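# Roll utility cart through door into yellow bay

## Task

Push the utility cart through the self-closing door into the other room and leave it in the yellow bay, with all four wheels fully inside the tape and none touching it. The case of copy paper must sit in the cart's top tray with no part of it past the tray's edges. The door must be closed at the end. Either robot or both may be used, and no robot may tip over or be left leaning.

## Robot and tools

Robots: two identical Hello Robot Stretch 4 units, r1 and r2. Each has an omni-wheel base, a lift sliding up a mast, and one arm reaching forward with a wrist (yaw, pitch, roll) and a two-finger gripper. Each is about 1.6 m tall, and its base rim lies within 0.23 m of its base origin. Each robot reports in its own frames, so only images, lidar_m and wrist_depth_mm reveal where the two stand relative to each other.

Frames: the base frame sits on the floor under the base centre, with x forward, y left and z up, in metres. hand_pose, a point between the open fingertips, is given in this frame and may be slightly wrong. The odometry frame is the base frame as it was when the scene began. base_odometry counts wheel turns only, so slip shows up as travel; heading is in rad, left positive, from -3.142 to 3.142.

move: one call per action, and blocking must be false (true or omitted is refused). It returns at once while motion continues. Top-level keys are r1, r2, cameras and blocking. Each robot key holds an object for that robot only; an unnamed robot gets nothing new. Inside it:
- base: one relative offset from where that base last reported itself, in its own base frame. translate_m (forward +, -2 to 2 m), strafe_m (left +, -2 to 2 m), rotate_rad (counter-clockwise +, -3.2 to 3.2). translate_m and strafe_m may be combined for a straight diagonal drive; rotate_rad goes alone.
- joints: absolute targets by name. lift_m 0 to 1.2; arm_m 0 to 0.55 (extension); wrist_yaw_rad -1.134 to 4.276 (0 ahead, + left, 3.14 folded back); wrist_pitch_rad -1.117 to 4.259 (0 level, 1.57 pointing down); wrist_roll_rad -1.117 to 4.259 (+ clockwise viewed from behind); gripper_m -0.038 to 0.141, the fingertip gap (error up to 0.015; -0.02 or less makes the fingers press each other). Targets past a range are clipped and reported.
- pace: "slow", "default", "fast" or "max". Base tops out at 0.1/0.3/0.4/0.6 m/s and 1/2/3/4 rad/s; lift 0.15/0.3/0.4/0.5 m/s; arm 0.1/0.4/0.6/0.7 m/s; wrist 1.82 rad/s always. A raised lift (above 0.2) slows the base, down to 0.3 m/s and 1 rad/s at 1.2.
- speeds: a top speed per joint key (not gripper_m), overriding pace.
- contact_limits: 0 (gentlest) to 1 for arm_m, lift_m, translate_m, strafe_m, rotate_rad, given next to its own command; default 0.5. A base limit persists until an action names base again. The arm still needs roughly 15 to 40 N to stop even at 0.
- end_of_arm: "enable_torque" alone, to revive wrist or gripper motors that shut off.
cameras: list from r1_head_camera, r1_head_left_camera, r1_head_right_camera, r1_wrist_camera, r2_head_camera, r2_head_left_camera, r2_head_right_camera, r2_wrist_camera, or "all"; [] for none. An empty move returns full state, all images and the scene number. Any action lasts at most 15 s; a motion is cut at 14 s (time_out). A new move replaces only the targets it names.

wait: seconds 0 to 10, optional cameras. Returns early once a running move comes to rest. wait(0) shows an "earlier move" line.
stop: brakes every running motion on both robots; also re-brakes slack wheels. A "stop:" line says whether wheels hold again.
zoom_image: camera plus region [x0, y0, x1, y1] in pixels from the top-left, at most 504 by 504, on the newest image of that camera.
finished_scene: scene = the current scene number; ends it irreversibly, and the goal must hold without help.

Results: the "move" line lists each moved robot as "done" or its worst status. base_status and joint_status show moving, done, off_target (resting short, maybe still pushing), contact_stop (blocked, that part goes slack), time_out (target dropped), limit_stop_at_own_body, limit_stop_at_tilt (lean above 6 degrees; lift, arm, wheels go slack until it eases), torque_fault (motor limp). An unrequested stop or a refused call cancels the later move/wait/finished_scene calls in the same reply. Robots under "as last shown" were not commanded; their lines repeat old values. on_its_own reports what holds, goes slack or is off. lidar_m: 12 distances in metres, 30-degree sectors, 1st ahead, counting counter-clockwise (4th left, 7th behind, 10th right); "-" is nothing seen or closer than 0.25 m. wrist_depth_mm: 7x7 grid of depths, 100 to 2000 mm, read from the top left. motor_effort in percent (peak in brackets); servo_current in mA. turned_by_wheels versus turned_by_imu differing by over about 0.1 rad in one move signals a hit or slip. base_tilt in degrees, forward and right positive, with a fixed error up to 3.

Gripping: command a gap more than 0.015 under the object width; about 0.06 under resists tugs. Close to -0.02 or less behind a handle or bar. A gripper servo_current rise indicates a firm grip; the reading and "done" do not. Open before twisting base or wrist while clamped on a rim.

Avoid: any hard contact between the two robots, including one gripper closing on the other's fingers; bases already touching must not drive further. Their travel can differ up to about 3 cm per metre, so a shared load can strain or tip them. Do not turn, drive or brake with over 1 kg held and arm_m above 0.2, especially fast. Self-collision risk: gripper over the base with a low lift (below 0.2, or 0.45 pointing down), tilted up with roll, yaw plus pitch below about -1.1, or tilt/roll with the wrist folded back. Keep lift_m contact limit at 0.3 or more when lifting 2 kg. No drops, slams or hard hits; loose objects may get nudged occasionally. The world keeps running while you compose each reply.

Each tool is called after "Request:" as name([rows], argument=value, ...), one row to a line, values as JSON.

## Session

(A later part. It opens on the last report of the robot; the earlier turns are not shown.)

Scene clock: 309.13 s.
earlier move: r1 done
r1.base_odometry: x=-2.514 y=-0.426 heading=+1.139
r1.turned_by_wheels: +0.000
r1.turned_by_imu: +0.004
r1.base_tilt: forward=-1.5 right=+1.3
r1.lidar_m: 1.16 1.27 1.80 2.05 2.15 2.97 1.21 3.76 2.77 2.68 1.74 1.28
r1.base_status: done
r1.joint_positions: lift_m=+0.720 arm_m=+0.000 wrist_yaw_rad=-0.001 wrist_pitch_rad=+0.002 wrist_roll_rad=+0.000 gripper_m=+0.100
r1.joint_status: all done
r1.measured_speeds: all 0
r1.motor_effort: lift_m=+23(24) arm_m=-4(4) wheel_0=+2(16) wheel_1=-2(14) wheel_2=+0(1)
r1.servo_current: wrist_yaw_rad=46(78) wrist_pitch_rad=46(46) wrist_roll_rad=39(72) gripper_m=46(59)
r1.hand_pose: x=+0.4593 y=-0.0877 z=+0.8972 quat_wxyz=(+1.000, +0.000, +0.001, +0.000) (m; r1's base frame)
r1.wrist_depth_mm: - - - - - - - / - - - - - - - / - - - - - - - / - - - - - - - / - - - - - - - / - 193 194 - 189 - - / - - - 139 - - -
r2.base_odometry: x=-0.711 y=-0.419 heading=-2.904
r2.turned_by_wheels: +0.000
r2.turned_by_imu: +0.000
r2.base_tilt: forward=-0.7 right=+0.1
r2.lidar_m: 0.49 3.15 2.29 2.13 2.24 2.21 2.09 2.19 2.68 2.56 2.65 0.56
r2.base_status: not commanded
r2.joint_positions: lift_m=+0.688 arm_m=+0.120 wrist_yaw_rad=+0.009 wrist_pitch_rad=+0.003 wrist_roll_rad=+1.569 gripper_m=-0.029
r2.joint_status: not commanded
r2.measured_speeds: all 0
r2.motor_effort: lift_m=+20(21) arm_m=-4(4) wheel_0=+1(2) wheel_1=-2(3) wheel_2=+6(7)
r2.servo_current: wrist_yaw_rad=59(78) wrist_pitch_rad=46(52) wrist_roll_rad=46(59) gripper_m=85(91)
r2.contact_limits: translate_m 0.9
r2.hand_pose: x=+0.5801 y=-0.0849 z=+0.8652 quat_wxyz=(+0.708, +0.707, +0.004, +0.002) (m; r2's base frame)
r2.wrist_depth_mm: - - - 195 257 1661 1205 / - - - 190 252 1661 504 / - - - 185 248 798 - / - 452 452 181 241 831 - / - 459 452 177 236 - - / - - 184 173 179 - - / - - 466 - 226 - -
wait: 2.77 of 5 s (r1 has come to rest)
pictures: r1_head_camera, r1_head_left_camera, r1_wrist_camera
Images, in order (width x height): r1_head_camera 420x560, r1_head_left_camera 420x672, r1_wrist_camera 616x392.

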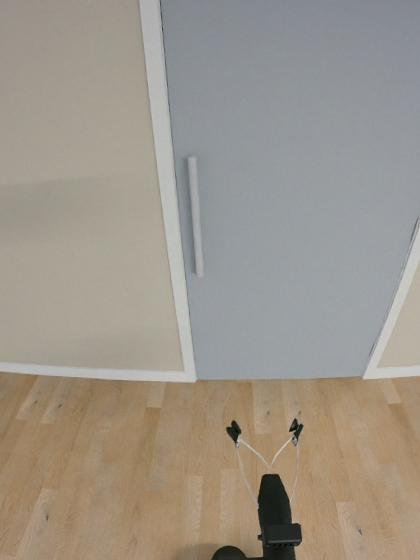

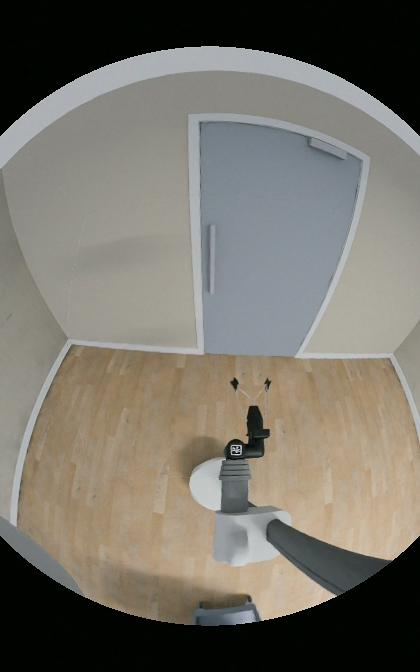

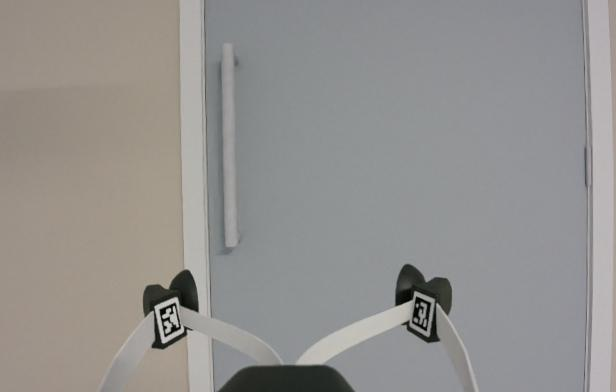

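Request:
move(blocking=false, r1={"base":{"strafe_m":0.148,"translate_m":0.42},"joints":{"lift_m":0.8}})

Request:
wait(seconds=4, cameras=["r1_wrist_camera","r1_head_camera"])

Scene clock: 317.80 s.
move: r1 moving
r1.base_odometry: x=-2.511 y=-0.393 heading=+1.140
r1.turned_by_wheels: +0.000
r1.turned_by_imu: +0.000
r1.base_tilt: forward=-1.6 right=+1.3
r1.lidar_m: 1.14 1.28 1.75 2.03 2.16 2.98 1.25 3.78 2.79 2.69 1.72 1.26
r1.base_status: translate_m moving; strafe_m moving
r1.joint_positions: lift_m=+0.758 arm_m=+0.000 wrist_yaw_rad=-0.001 wrist_pitch_rad=+0.002 wrist_roll_rad=+0.000 gripper_m=+0.100
r1.joint_status: lift_m moving
r1.measured_speeds: translate_m=+0.121 strafe_m=+0.044 rotate_rad=-0.003 lift_m=+0.146 arm_m=+0.000 wrist_yaw_rad=+0.000 wrist_pitch_rad=+0.000 wrist_roll_rad=+0.000
r1.motor_effort: lift_m=+26(27) arm_m=-4(4) wheel_0=+3(6) wheel_1=+7(8) wheel_2=-8(9)
r1.servo_current: wrist_yaw_rad=52(59) wrist_pitch_rad=39(46) wrist_roll_rad=39(78) gripper_m=39(52)
r1.hand_pose: x=+0.4593 y=-0.0877 z=+0.9351 quat_wxyz=(+1.000, +0.000, +0.001, +0.000) (m; r1's base frame)
r1.wrist_depth_mm: - - - - - - - / - - - - - - - / - - - - - - - / - - - - - - - / - - - - - - - / - 193 194 - 189 - - / - - - 139 - - -
r2: as last shown
r2.base_tilt: forward=-0.7 right=+0.0
r2.lidar_m: 0.48 3.14 2.27 2.15 2.26 2.18 2.09 2.18 2.66 2.57 2.67 0.59
r2.motor_effort: lift_m=+20(21) arm_m=-4(4) wheel_0=+1(1) wheel_1=-2(2) wheel_2=+7(7)
r2.servo_current: wrist_yaw_rad=52(72) wrist_pitch_rad=39(46) wrist_roll_rad=39(52) gripper_m=91(91)
r2.contact_limits: translate_m 0.9
r2.wrist_depth_mm: - - - 193 259 1708 1255 / - - - 190 252 1661 504 / - - - 185 246 809 - / - 452 455 180 240 842 - / - 455 455 177 236 - - / - - 185 173 179 - - / - - 462 - 226 - -
pictures: none

Scene clock: 320.20 s.
earlier move: r1 done
r1.base_odometry: x=-2.473 y=+0.017 heading=+1.140
r1.turned_by_wheels: +0.000
r1.turned_by_imu: +0.001
r1.base_tilt: forward=-1.6 right=+1.2
r1.lidar_m: 0.74 0.88 1.22 1.89 2.01 2.76 1.64 1.70 2.96 2.83 1.17 0.88
r1.base_status: done
r1.joint_positions: lift_m=+0.800 arm_m=+0.000 wrist_yaw_rad=-0.001 wrist_pitch_rad=+0.002 wrist_roll_rad=+0.000 gripper_m=+0.100
r1.joint_status: all done
r1.measured_speeds: all 0
r1.motor_effort: lift_m=+23(27) arm_m=-4(4) wheel_0=+3(6) wheel_1=+1(9) wheel_2=+0(10)
r1.servo_current: wrist_yaw_rad=59(65) wrist_pitch_rad=46(52) wrist_roll_rad=39(78) gripper_m=52(52)
r1.hand_pose: x=+0.4593 y=-0.0877 z=+0.9772 quat_wxyz=(+1.000, +0.000, +0.001, +0.000) (m; r1's base frame)
r1.wrist_depth_mm: - - - 530 - - - / - - - 549 - - - / - - - 539 - - - / - - - 544 - - - / - - - 539 - - - / - 193 195 539 189 - - / - - - 139 - - -
r2.base_odometry: x=-0.711 y=-0.419 heading=-2.904
r2.turned_by_wheels: +0.000
r2.turned_by_imu: +0.000
r2.base_tilt: forward=-0.7 right=+0.1
r2.lidar_m: 0.47 3.15 2.28 2.14 2.24 2.22 2.09 2.19 2.67 2.56 2.66 0.56
r2.base_status: not commanded
r2.joint_positions: lift_m=+0.688 arm_m=+0.120 wrist_yaw_rad=+0.009 wrist_pitch_rad=+0.003 wrist_roll_rad=+1.569 gripper_m=-0.029
r2.joint_status: not commanded
r2.measured_speeds: all 0
r2.motor_effort: lift_m=+21(21) arm_m=-4(4) wheel_0=+1(2) wheel_1=-2(3) wheel_2=+6(7)
r2.servo_current: wrist_yaw_rad=59(72) wrist_pitch_rad=39(46) wrist_roll_rad=52(59) gripper_m=91(91)
r2.contact_limits: translate_m 0.9
r2.hand_pose: x=+0.5801 y=-0.0849 z=+0.8652 quat_wxyz=(+0.708, +0.707, +0.004, +0.002) (m; r2's base frame)
r2.wrist_depth_mm: - - - 195 258 1708 1255 / - - - 190 251 1708 508 / - - - 185 246 809 - / - 452 455 180 241 842 - / - 459 452 176 235 - - / - - 185 173 179 - - / - - 466 - 225 - -
wait: 2.40 of 4 s (r1 has come to rest)
pictures: r1_head_camera, r1_wrist_camera
Images, in order (width x height): r1_head_camera 420x560, r1_wrist_camera 616x392.

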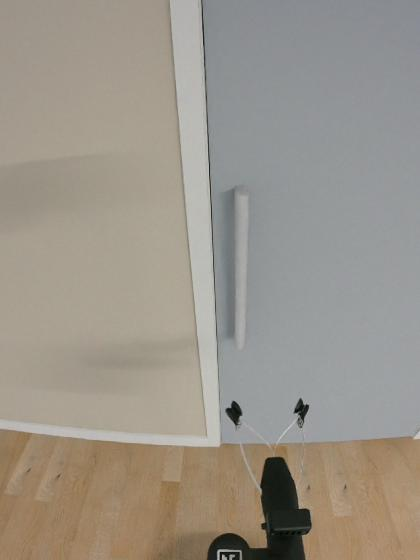

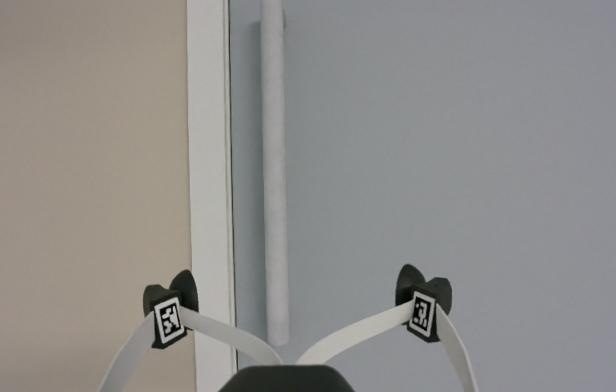

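Request:
move(blocking=false, r1={"base":{"strafe_m":0.034,"translate_m":0.3},"contact_limits":{"translate_m":0.3}})

Request:
wait(seconds=4, cameras=["r1_wrist_camera","r1_head_camera"])

Scene clock: 326.23 s.
move: r1 moving
r1.base_odometry: x=-2.463 y=+0.047 heading=+1.140
r1.turned_by_wheels: +0.000
r1.turned_by_imu: +0.000
r1.base_tilt: forward=-1.6 right=+1.3
r1.lidar_m: 0.73 0.84 1.19 1.90 1.98 2.76 1.69 1.72 2.94 2.84 1.12 0.84
r1.base_status: translate_m moving; strafe_m moving
r1.joint_positions: lift_m=+0.800 arm_m=+0.000 wrist_yaw_rad=-0.001 wrist_pitch_rad=+0.002 wrist_roll_rad=+0.000 gripper_m=+0.100
r1.joint_status: not commanded
r1.measured_speeds: translate_m=+0.121 strafe_m=+0.014 rotate_rad=+0.002 lift_m=+0.000 arm_m=+0.000 wrist_yaw_rad=+0.000 wrist_pitch_rad=+0.000 wrist_roll_rad=+0.000
r1.motor_effort: lift_m=+23(23) arm_m=-4(4) wheel_0=+5(7) wheel_1=+4(6) wheel_2=-7(9)
r1.servo_current: wrist_yaw_rad=33(65) wrist_pitch_rad=46(52) wrist_roll_rad=52(52) gripper_m=39(52)
r1.contact_limits: translate_m 0.3
r1.hand_pose: x=+0.4593 y=-0.0877 z=+0.9772 quat_wxyz=(+1.000, +0.000, +0.001, +0.000) (m; r1's base frame)
r1.wrist_depth_mm: - - - - - - - / - - - - - - - / - - - - - - - / - - - 521 - - - / - - - 517 - - - / - 193 195 517 189 - - / - - - 139 - - -
r2: as last shown
r2.base_tilt: forward=-0.6 right=+0.1
r2.lidar_m: 0.48 3.12 2.26 2.15 2.26 2.19 2.10 2.18 2.67 2.57 2.65 0.56
r2.motor_effort: lift_m=+21(21) arm_m=-4(4) wheel_0=+1(1) wheel_1=-2(2) wheel_2=+6(7)
r2.servo_current: wrist_yaw_rad=65(65) wrist_pitch_rad=46(46) wrist_roll_rad=39(65) gripper_m=85(91)
r2.contact_limits: translate_m 0.9
r2.wrist_depth_mm: - - - 195 258 1708 1205 / - - - 190 252 1756 504 / - - - 185 246 809 - / - 452 452 181 240 842 - / - 459 455 177 236 - - / - - 185 174 179 - - / - - 466 - 226 - -
pictures: none

Scene clock: 328.20 s.
earlier move: r1 done
r1.base_odometry: x=-2.379 y=+0.304 heading=+1.140
r1.turned_by_wheels: +0.000
r1.turned_by_imu: +0.000
r1.base_tilt: forward=-1.6 right=+1.3
r1.lidar_m: 0.47 0.56 0.80 1.84 1.95 2.72 1.94 4.01 3.00 2.01 0.76 0.54
r1.base_status: done
r1.joint_positions: lift_m=+0.800 arm_m=+0.000 wrist_yaw_rad=-0.001 wrist_pitch_rad=+0.002 wrist_roll_rad=+0.000 gripper_m=+0.100
r1.joint_status: not commanded
r1.measured_speeds: all 0
r1.motor_effort: lift_m=+23(23) arm_m=-4(4) wheel_0=+1(9) wheel_1=+3(8) wheel_2=-1(10)
r1.servo_current: wrist_yaw_rad=39(65) wrist_pitch_rad=39(52) wrist_roll_rad=52(65) gripper_m=39(52)
r1.contact_limits: translate_m 0.3
r1.hand_pose: x=+0.4593 y=-0.0877 z=+0.9772 quat_wxyz=(+1.000, +0.000, +0.001, +0.000) (m; r1's base frame)
r1.wrist_depth_mm: 324 - 320 317 319 314 312 / 324 322 320 317 315 312 312 / 324 322 320 249 317 315 314 / 324 - 322 248 317 315 314 / 325 325 322 248 319 317 315 / 327 325 322 247 198 317 315 / 329 327 325 145 320 317 317
r2.base_odometry: x=-0.711 y=-0.419 heading=-2.904
r2.turned_by_wheels: +0.000
r2.turned_by_imu: +0.000
r2.base_tilt: forward=-0.6 right=+0.1
r2.lidar_m: 0.48 3.15 2.30 2.16 2.24 2.21 2.12 2.21 2.65 2.56 2.69 0.57
r2.base_status: not commanded
r2.joint_positions: lift_m=+0.688 arm_m=+0.120 wrist_yaw_rad=+0.009 wrist_pitch_rad=+0.003 wrist_roll_rad=+1.569 gripper_m=-0.029
r2.joint_status: not commanded
r2.measured_speeds: all 0
r2.motor_effort: lift_m=+20(21) arm_m=-4(4) wheel_0=+1(2) wheel_1=-2(3) wheel_2=+6(7)
r2.servo_current: wrist_yaw_rad=65(72) wrist_pitch_rad=39(46) wrist_roll_rad=39(65) gripper_m=78(91)
r2.contact_limits: translate_m 0.9
r2.hand_pose: x=+0.5801 y=-0.0849 z=+0.8652 quat_wxyz=(+0.708, +0.707, +0.004, +0.002) (m; r2's base frame)
r2.wrist_depth_mm: - - - 194 258 1708 1255 / - - - 190 251 1708 500 / - - - 186 246 809 - / - 452 449 181 240 842 - / - 459 455 177 235 - - / - - 186 173 180 - - / - - 462 - 227 - -
wait: 1.97 of 4 s (r1 has come to rest)
pictures: r1_head_camera, r1_wrist_camera
Images, in order (width x height): r1_head_camera 420x560, r1_wrist_camera 616x392.

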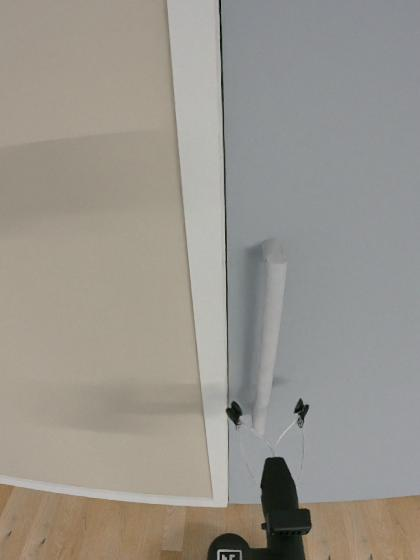

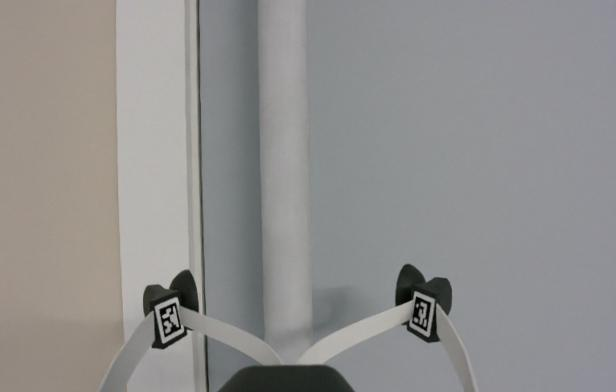

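Request:
move(blocking=false, r1={"base":{"translate_m":0.072,"strafe_m":0.01},"contact_limits":{"translate_m":0.3}})

Request:
wait(seconds=2)

Request:
move(blocking=false, r1={"joints":{"gripper_m":-0.03}})

Request:
wait(seconds=2, cameras=["r1_wrist_camera"])

Scene clock: 335.17 s.
move: r1 moving
r1.base_odometry: x=-2.369 y=+0.335 heading=+1.140
r1.turned_by_wheels: +0.000
r1.turned_by_imu: +0.000
r1.base_tilt: forward=-1.6 right=+1.3
r1.lidar_m: 0.41 0.52 0.77 1.84 1.93 2.71 1.99 4.01 3.00 1.88 0.71 0.52
r1.base_status: translate_m moving; strafe_m moving
r1.joint_positions: lift_m=+0.800 arm_m=+0.000 wrist_yaw_rad=-0.001 wrist_pitch_rad=+0.002 wrist_roll_rad=+0.000 gripper_m=+0.100
r1.joint_status: not commanded
r1.measured_speeds: translate_m=+0.123 strafe_m=+0.018 rotate_rad=-0.005 lift_m=+0.000 arm_m=+0.000 wrist_yaw_rad=+0.000 wrist_pitch_rad=+0.000 wrist_roll_rad=+0.000
r1.motor_effort: lift_m=+23(23) arm_m=-4(4) wheel_0=+6(6) wheel_1=+6(8) wheel_2=-8(9)
r1.servo_current: wrist_yaw_rad=46(65) wrist_pitch_rad=39(46) wrist_roll_rad=46(72) gripper_m=46(46)
r1.contact_limits: translate_m 0.3
r1.hand_pose: x=+0.4593 y=-0.0877 z=+0.9772 quat_wxyz=(+1.000, +0.000, +0.001, +0.000) (m; r1's base frame)
r1.wrist_depth_mm: 296 - 291 220 289 289 286 / 297 - 294 290 290 289 286 / 298 - 294 219 291 290 289 / 297 - 296 218 293 290 290 / 297 - 296 219 293 290 291 / 297 225 296 218 198 293 291 / 298 298 298 145 294 293 293
r2: as last shown
r2.lidar_m: 0.49 3.10 2.29 2.17 2.25 2.21 2.09 2.20 2.66 2.56 2.66 0.56
r2.servo_current: wrist_yaw_rad=59(65) wrist_pitch_rad=46(46) wrist_roll_rad=52(52) gripper_m=85(91)
r2.contact_limits: translate_m 0.9
r2.wrist_depth_mm: - - - 194 259 1708 1229 / - - - 190 252 1708 504 / - - - 185 246 809 - / - 455 452 180 241 831 - / - 455 459 176 235 - - / - - 185 173 179 - - / - - 466 - 226 - -
pictures: none

Scene clock: 336.03 s.
earlier move: r1 done
r1.base_odometry: x=-2.358 y=+0.374 heading=+1.140
r1.turned_by_wheels: +0.000
r1.turned_by_imu: +0.000
r1.base_tilt: forward=-1.6 right=+1.3
r1.lidar_m: 0.39 0.49 0.66 1.84 1.93 2.70 2.03 4.04 3.00 1.73 0.65 0.49
r1.base_status: done
r1.joint_positions: lift_m=+0.800 arm_m=+0.000 wrist_yaw_rad=-0.001 wrist_pitch_rad=+0.002 wrist_roll_rad=+0.000 gripper_m=+0.100
r1.joint_status: not commanded
r1.measured_speeds: all 0
r1.motor_effort: lift_m=+23(23) arm_m=-4(4) wheel_0=+0(6) wheel_1=+0(8) wheel_2=+1(9)
r1.servo_current: wrist_yaw_rad=52(78) wrist_pitch_rad=39(46) wrist_roll_rad=46(72) gripper_m=39(52)
r1.contact_limits: translate_m 0.3
r1.hand_pose: x=+0.4593 y=-0.0877 z=+0.9772 quat_wxyz=(+1.000, +0.000, +0.001, +0.000) (m; r1's base frame)
r1.wrist_depth_mm: 251 - 248 167 245 244 242 / 253 - 249 170 245 244 243 / 253 - 250 171 246 244 243 / 253 - 252 171 248 244 244 / 254 - 251 171 247 246 244 / 254 193 252 170 198 247 245 / 254 - 253 145 249 247 246
r2.base_odometry: x=-0.711 y=-0.419 heading=-2.904
r2.turned_by_wheels: +0.000
r2.turned_by_imu: +0.000
r2.base_tilt: forward=-0.6 right=+0.1
r2.lidar_m: 0.49 3.13 2.27 2.13 2.23 2.17 2.09 2.18 2.68 2.57 2.69 0.55
r2.base_status: not commanded
r2.joint_positions: lift_m=+0.688 arm_m=+0.120 wrist_yaw_rad=+0.009 wrist_pitch_rad=+0.003 wrist_roll_rad=+1.569 gripper_m=-0.029
r2.joint_status: not commanded
r2.measured_speeds: all 0
r2.motor_effort: lift_m=+20(21) arm_m=-4(4) wheel_0=+1(2) wheel_1=-2(3) wheel_2=+6(7)
r2.servo_current: wrist_yaw_rad=59(72) wrist_pitch_rad=39(46) wrist_roll_rad=52(65) gripper_m=91(91)
r2.contact_limits: translate_m 0.9
r2.hand_pose: x=+0.5801 y=-0.0849 z=+0.8652 quat_wxyz=(+0.708, +0.707, +0.004, +0.002) (m; r2's base frame)
r2.wrist_depth_mm: - - - 194 259 1661 1205 / - - - 190 252 1708 504 / - - - 185 247 809 - / - 455 449 181 241 842 - / - 455 455 177 236 - - / - - 185 173 179 - - / - - 466 - 226 - -
wait: 0.87 of 2 s (r1 has come to rest)
pictures: none

Scene clock: 336.53 s.
move: r1 moving
r1.base_odometry: x=-2.358 y=+0.374 heading=+1.140
r1.turned_by_wheels: +0.000
r1.turned_by_imu: +0.000
r1.base_tilt: forward=-1.6 right=+1.3
r1.lidar_m: 0.40 0.48 0.68 1.84 1.93 2.69 2.03 4.02 3.00 1.73 0.66 0.45
r1.base_status: not commanded
r1.joint_positions: lift_m=+0.800 arm_m=+0.000 wrist_yaw_rad=-0.001 wrist_pitch_rad=+0.002 wrist_roll_rad=+0.000 gripper_m=+0.084
r1.joint_status: gripper_m moving
r1.measured_speeds: all 0
r1.motor_effort: lift_m=+23(23) arm_m=-4(4) wheel_0=+1(1) wheel_1=+1(1) wheel_2=+1(1)
r1.servo_current: wrist_yaw_rad=52(65) wrist_pitch_rad=46(46) wrist_roll_rad=52(59) gripper_m=91(91)
r1.contact_limits: translate_m 0.3
r1.hand_pose: x=+0.4593 y=-0.0877 z=+0.9772 quat_wxyz=(+1.000, +0.000, +0.001, +0.000) (m; r1's base frame)
r1.wrist_depth_mm: 251 - 249 167 245 244 243 / 252 - 249 171 247 245 242 / 252 - 251 171 247 245 244 / 251 - 250 171 247 246 245 / 252 - 251 171 249 246 245 / 254 - 252 171 199 247 246 / 256 141 252 143 248 247 247
r2: as last shown
r2.base_tilt: forward=-0.7 right=+0.0
r2.lidar_m: 0.47 3.14 2.26 2.15 2.24 2.20 2.11 2.20 2.68 2.56 2.66 0.57
r2.motor_effort: lift_m=+21(21) arm_m=-4(4) wheel_0=+1(2) wheel_1=-2(2) wheel_2=+6(7)
r2.servo_current: wrist_yaw_rad=59(72) wrist_pitch_rad=39(52) wrist_roll_rad=46(59) gripper_m=85(91)
r2.contact_limits: translate_m 0.9
r2.wrist_depth_mm: - - - 195 258 1708 1229 / - - - 190 252 1708 504 / - - - 185 246 820 - / - 452 452 181 241 854 - / - 459 455 177 234 - - / - - 185 173 179 - - / - - 466 - 226 - -
pictures: none

Scene clock: 338.03 s.
earlier move: r1 done
r1.base_odometry: x=-2.357 y=+0.374 heading=+1.140
r1.turned_by_wheels: +0.000
r1.turned_by_imu: +0.000
r1.base_tilt: forward=-1.5 right=+1.3
r1.lidar_m: 0.37 0.49 0.68 1.85 1.95 2.71 2.04 4.03 2.99 1.74 0.66 0.47
r1.base_status: not commanded
r1.joint_positions: lift_m=+0.800 arm_m=+0.000 wrist_yaw_rad=+0.001 wrist_pitch_rad=+0.002 wrist_roll_rad=+0.000 gripper_m=-0.029
r1.joint_status: all done
r1.measured_speeds: all 0
r1.motor_effort: lift_m=+23(23) arm_m=-4(4) wheel_0=-3(4) wheel_1=+0(1) wheel_2=+7(7)
r1.servo_current: wrist_yaw_rad=59(65) wrist_pitch_rad=46(52) wrist_roll_rad=52(59) gripper_m=91(156)
r1.contact_limits: translate_m 0.3
r1.hand_pose: x=+0.4594 y=-0.0872 z=+0.9772 quat_wxyz=(+1.000, +0.000, +0.001, +0.000) (m; r1's base frame)
r1.wrist_depth_mm: 250 - 246 167 242 242 239 / 251 - 246 167 243 242 239 / 250 - 246 167 245 242 240 / 251 - 248 167 243 243 242 / 252 - 248 168 245 242 241 / 253 - 209 168 246 243 241 / 254 136 249 165 246 244 242
r2.base_odometry: x=-0.711 y=-0.419 heading=-2.904
r2.turned_by_wheels: +0.000
r2.turned_by_imu: +0.000
r2.base_tilt: forward=-0.7 right=+0.1
r2.lidar_m: 0.49 3.11 2.28 2.16 2.23 2.22 2.10 2.20 2.65 2.56 2.65 0.56
r2.base_status: not commanded
r2.joint_positions: lift_m=+0.688 arm_m=+0.120 wrist_yaw_rad=+0.009 wrist_pitch_rad=+0.003 wrist_roll_rad=+1.569 gripper_m=-0.029
r2.joint_status: not commanded
r2.measured_speeds: all 0
r2.motor_effort: lift_m=+21(21) arm_m=-4(4) wheel_0=+1(2) wheel_1=-2(3) wheel_2=+6(7)
r2.servo_current: wrist_yaw_rad=59(72) wrist_pitch_rad=46(52) wrist_roll_rad=46(59) gripper_m=91(91)
r2.contact_limits: translate_m 0.9
r2.hand_pose: x=+0.5801 y=-0.0849 z=+0.8652 quat_wxyz=(+0.708, +0.707, +0.004, +0.002) (m; r2's base frame)
r2.wrist_depth_mm: - - - 194 257 1661 1229 / - - - 191 251 1708 508 / - - - 185 246 809 - / - 452 452 180 241 842 - / - 459 455 177 236 - - / - - 185 173 179 - - / - - 462 - 226 - -
wait: 1.50 of 2 s (r1 has come to rest)
pictures: r1_wrist_camera
Images, in order (width x height): r1_wrist_camera 616x392.

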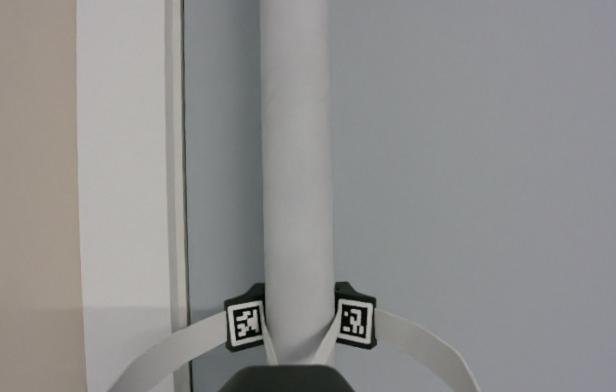

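Request:
move(blocking=false, r1={"base":{"translate_m":-0.344,"strafe_m":-0.089},"pace":"default","contact_limits":{"translate_m":0.9}})

Request:
wait(seconds=4, cameras=["r1_wrist_camera","r1_head_left_camera"])

Scene clock: 351.37 s.
move: r1 moving
r1.base_odometry: x=-2.363 y=+0.342 heading=+1.141
r1.turned_by_wheels: +0.001
r1.turned_by_imu: -0.019
r1.base_tilt: forward=-1.5 right=+1.3
r1.lidar_m: 0.37 0.51 0.71 1.84 1.93 2.66 2.01 4.10 3.02 1.96 0.70 0.48
r1.base_status: translate_m moving; strafe_m moving
r1.joint_positions: lift_m=+0.800 arm_m=+0.000 wrist_yaw_rad=+0.006 wrist_pitch_rad=+0.002 wrist_roll_rad=+0.000 gripper_m=-0.029
r1.joint_status: not commanded
r1.measured_speeds: translate_m=-0.121 strafe_m=-0.033 rotate_rad=+0.004 lift_m=+0.000 arm_m=+0.000 wrist_yaw_rad=+0.019 wrist_pitch_rad=+0.000 wrist_roll_rad=+0.000
r1.motor_effort: lift_m=+23(23) arm_m=-5(5) wheel_0=-7(14) wheel_1=-7(13) wheel_2=+22(22)
r1.servo_current: wrist_yaw_rad=46(59) wrist_pitch_rad=33(46) wrist_roll_rad=39(59) gripper_m=85(85)
r1.contact_limits: translate_m 0.9
r1.hand_pose: x=+0.4599 y=-0.0857 z=+0.9772 quat_wxyz=(+1.000, +0.000, +0.001, +0.003) (m; r1's base frame)
r1.wrist_depth_mm: 272 - 246 168 245 246 245 / 276 - 246 165 245 245 244 / 276 - 246 168 246 246 246 / 277 - 247 167 247 246 247 / 277 - 248 167 247 247 247 / 277 - 189 168 248 248 248 / 281 141 248 166 248 249 249
r2: as last shown
r2.lidar_m: 0.49 3.14 2.28 2.15 2.26 2.21 2.09 2.19 2.69 2.56 2.68 0.57
r2.motor_effort: lift_m=+20(21) arm_m=-4(4) wheel_0=+1(1) wheel_1=-2(2) wheel_2=+6(7)
r2.servo_current: wrist_yaw_rad=59(72) wrist_pitch_rad=39(46) wrist_roll_rad=52(52) gripper_m=85(91)
r2.contact_limits: translate_m 0.9
r2.wrist_depth_mm: - - - 194 258 1661 1255 / - - - 190 252 1756 504 / - - - 185 247 809 - / - 452 449 181 240 842 - / - 455 452 177 236 - - / - - 185 173 179 - - / - - 466 - 226 - -
pictures: none

Scene clock: 353.50 s.
earlier move: r1 done
r1.base_odometry: x=-2.420 y=+0.024 heading=+1.140
r1.turned_by_wheels: -0.001
r1.turned_by_imu: +0.001
r1.base_tilt: forward=-1.5 right=+1.3
r1.lidar_m: 0.40 0.85 1.16 1.91 2.00 2.78 1.67 1.73 2.95 2.80 1.03 0.51
r1.base_status: done
r1.joint_positions: lift_m=+0.800 arm_m=+0.000 wrist_yaw_rad=+0.013 wrist_pitch_rad=+0.002 wrist_roll_rad=+0.000 gripper_m=-0.029
r1.joint_status: not commanded
r1.measured_speeds: all 0
r1.motor_effort: lift_m=+23(24) arm_m=-5(5) wheel_0=-7(14) wheel_1=-5(13) wheel_2=+10(25)
r1.servo_current: wrist_yaw_rad=72(91) wrist_pitch_rad=39(52) wrist_roll_rad=59(65) gripper_m=72(91)
r1.contact_limits: translate_m 0.9
r1.hand_pose: x=+0.4605 y=-0.0836 z=+0.9772 quat_wxyz=(+1.000, +0.000, +0.001, +0.007) (m; r1's base frame)
r1.wrist_depth_mm: - 220 231 167 272 298 327 / - 217 233 167 271 300 327 / - 220 233 167 273 298 327 / - 221 233 165 273 300 327 / - 222 235 166 274 301 329 / - 222 208 168 267 301 330 / - 137 231 165 176 310 330
r2.base_odometry: x=-0.711 y=-0.419 heading=-2.904
r2.turned_by_wheels: +0.000
r2.turned_by_imu: +0.000
r2.base_tilt: forward=-0.6 right=+0.0
r2.lidar_m: 0.48 3.12 2.28 2.13 2.26 2.20 2.09 2.21 2.68 2.57 2.66 0.55
r2.base_status: not commanded
r2.joint_positions: lift_m=+0.688 arm_m=+0.120 wrist_yaw_rad=+0.009 wrist_pitch_rad=+0.003 wrist_roll_rad=+1.569 gripper_m=-0.029
r2.joint_status: not commanded
r2.measured_speeds: all 0
r2.motor_effort: lift_m=+20(21) arm_m=-4(4) wheel_0=+2(2) wheel_1=-2(3) wheel_2=+7(7)
r2.servo_current: wrist_yaw_rad=65(72) wrist_pitch_rad=39(52) wrist_roll_rad=59(65) gripper_m=78(98)
r2.contact_limits: translate_m 0.9
r2.hand_pose: x=+0.5801 y=-0.0849 z=+0.8652 quat_wxyz=(+0.708, +0.707, +0.004, +0.002) (m; r2's base frame)
r2.wrist_depth_mm: - - - 195 258 1708 1229 / - - - 190 252 1708 504 / - - - 185 247 809 - / - 449 452 181 241 854 - / - 455 455 177 236 - - / - - 185 172 179 - - / - - 466 - 226 - -
wait: 2.13 of 4 s (r1 has come to rest)
pictures: r1_head_left_camera, r1_wrist_camera
Images, in order (width x height): r1_head_left_camera 420x672, r1_wrist_camera 616x392.

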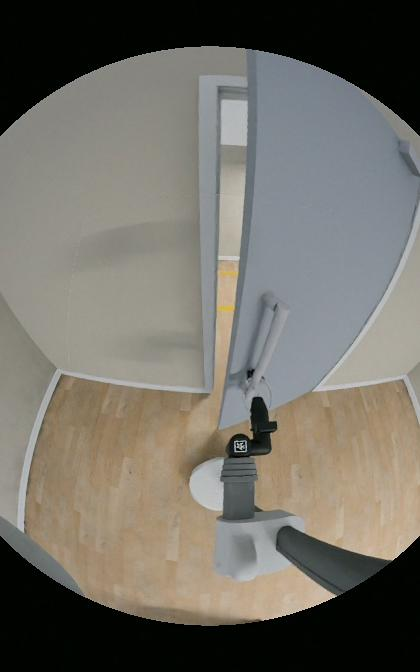

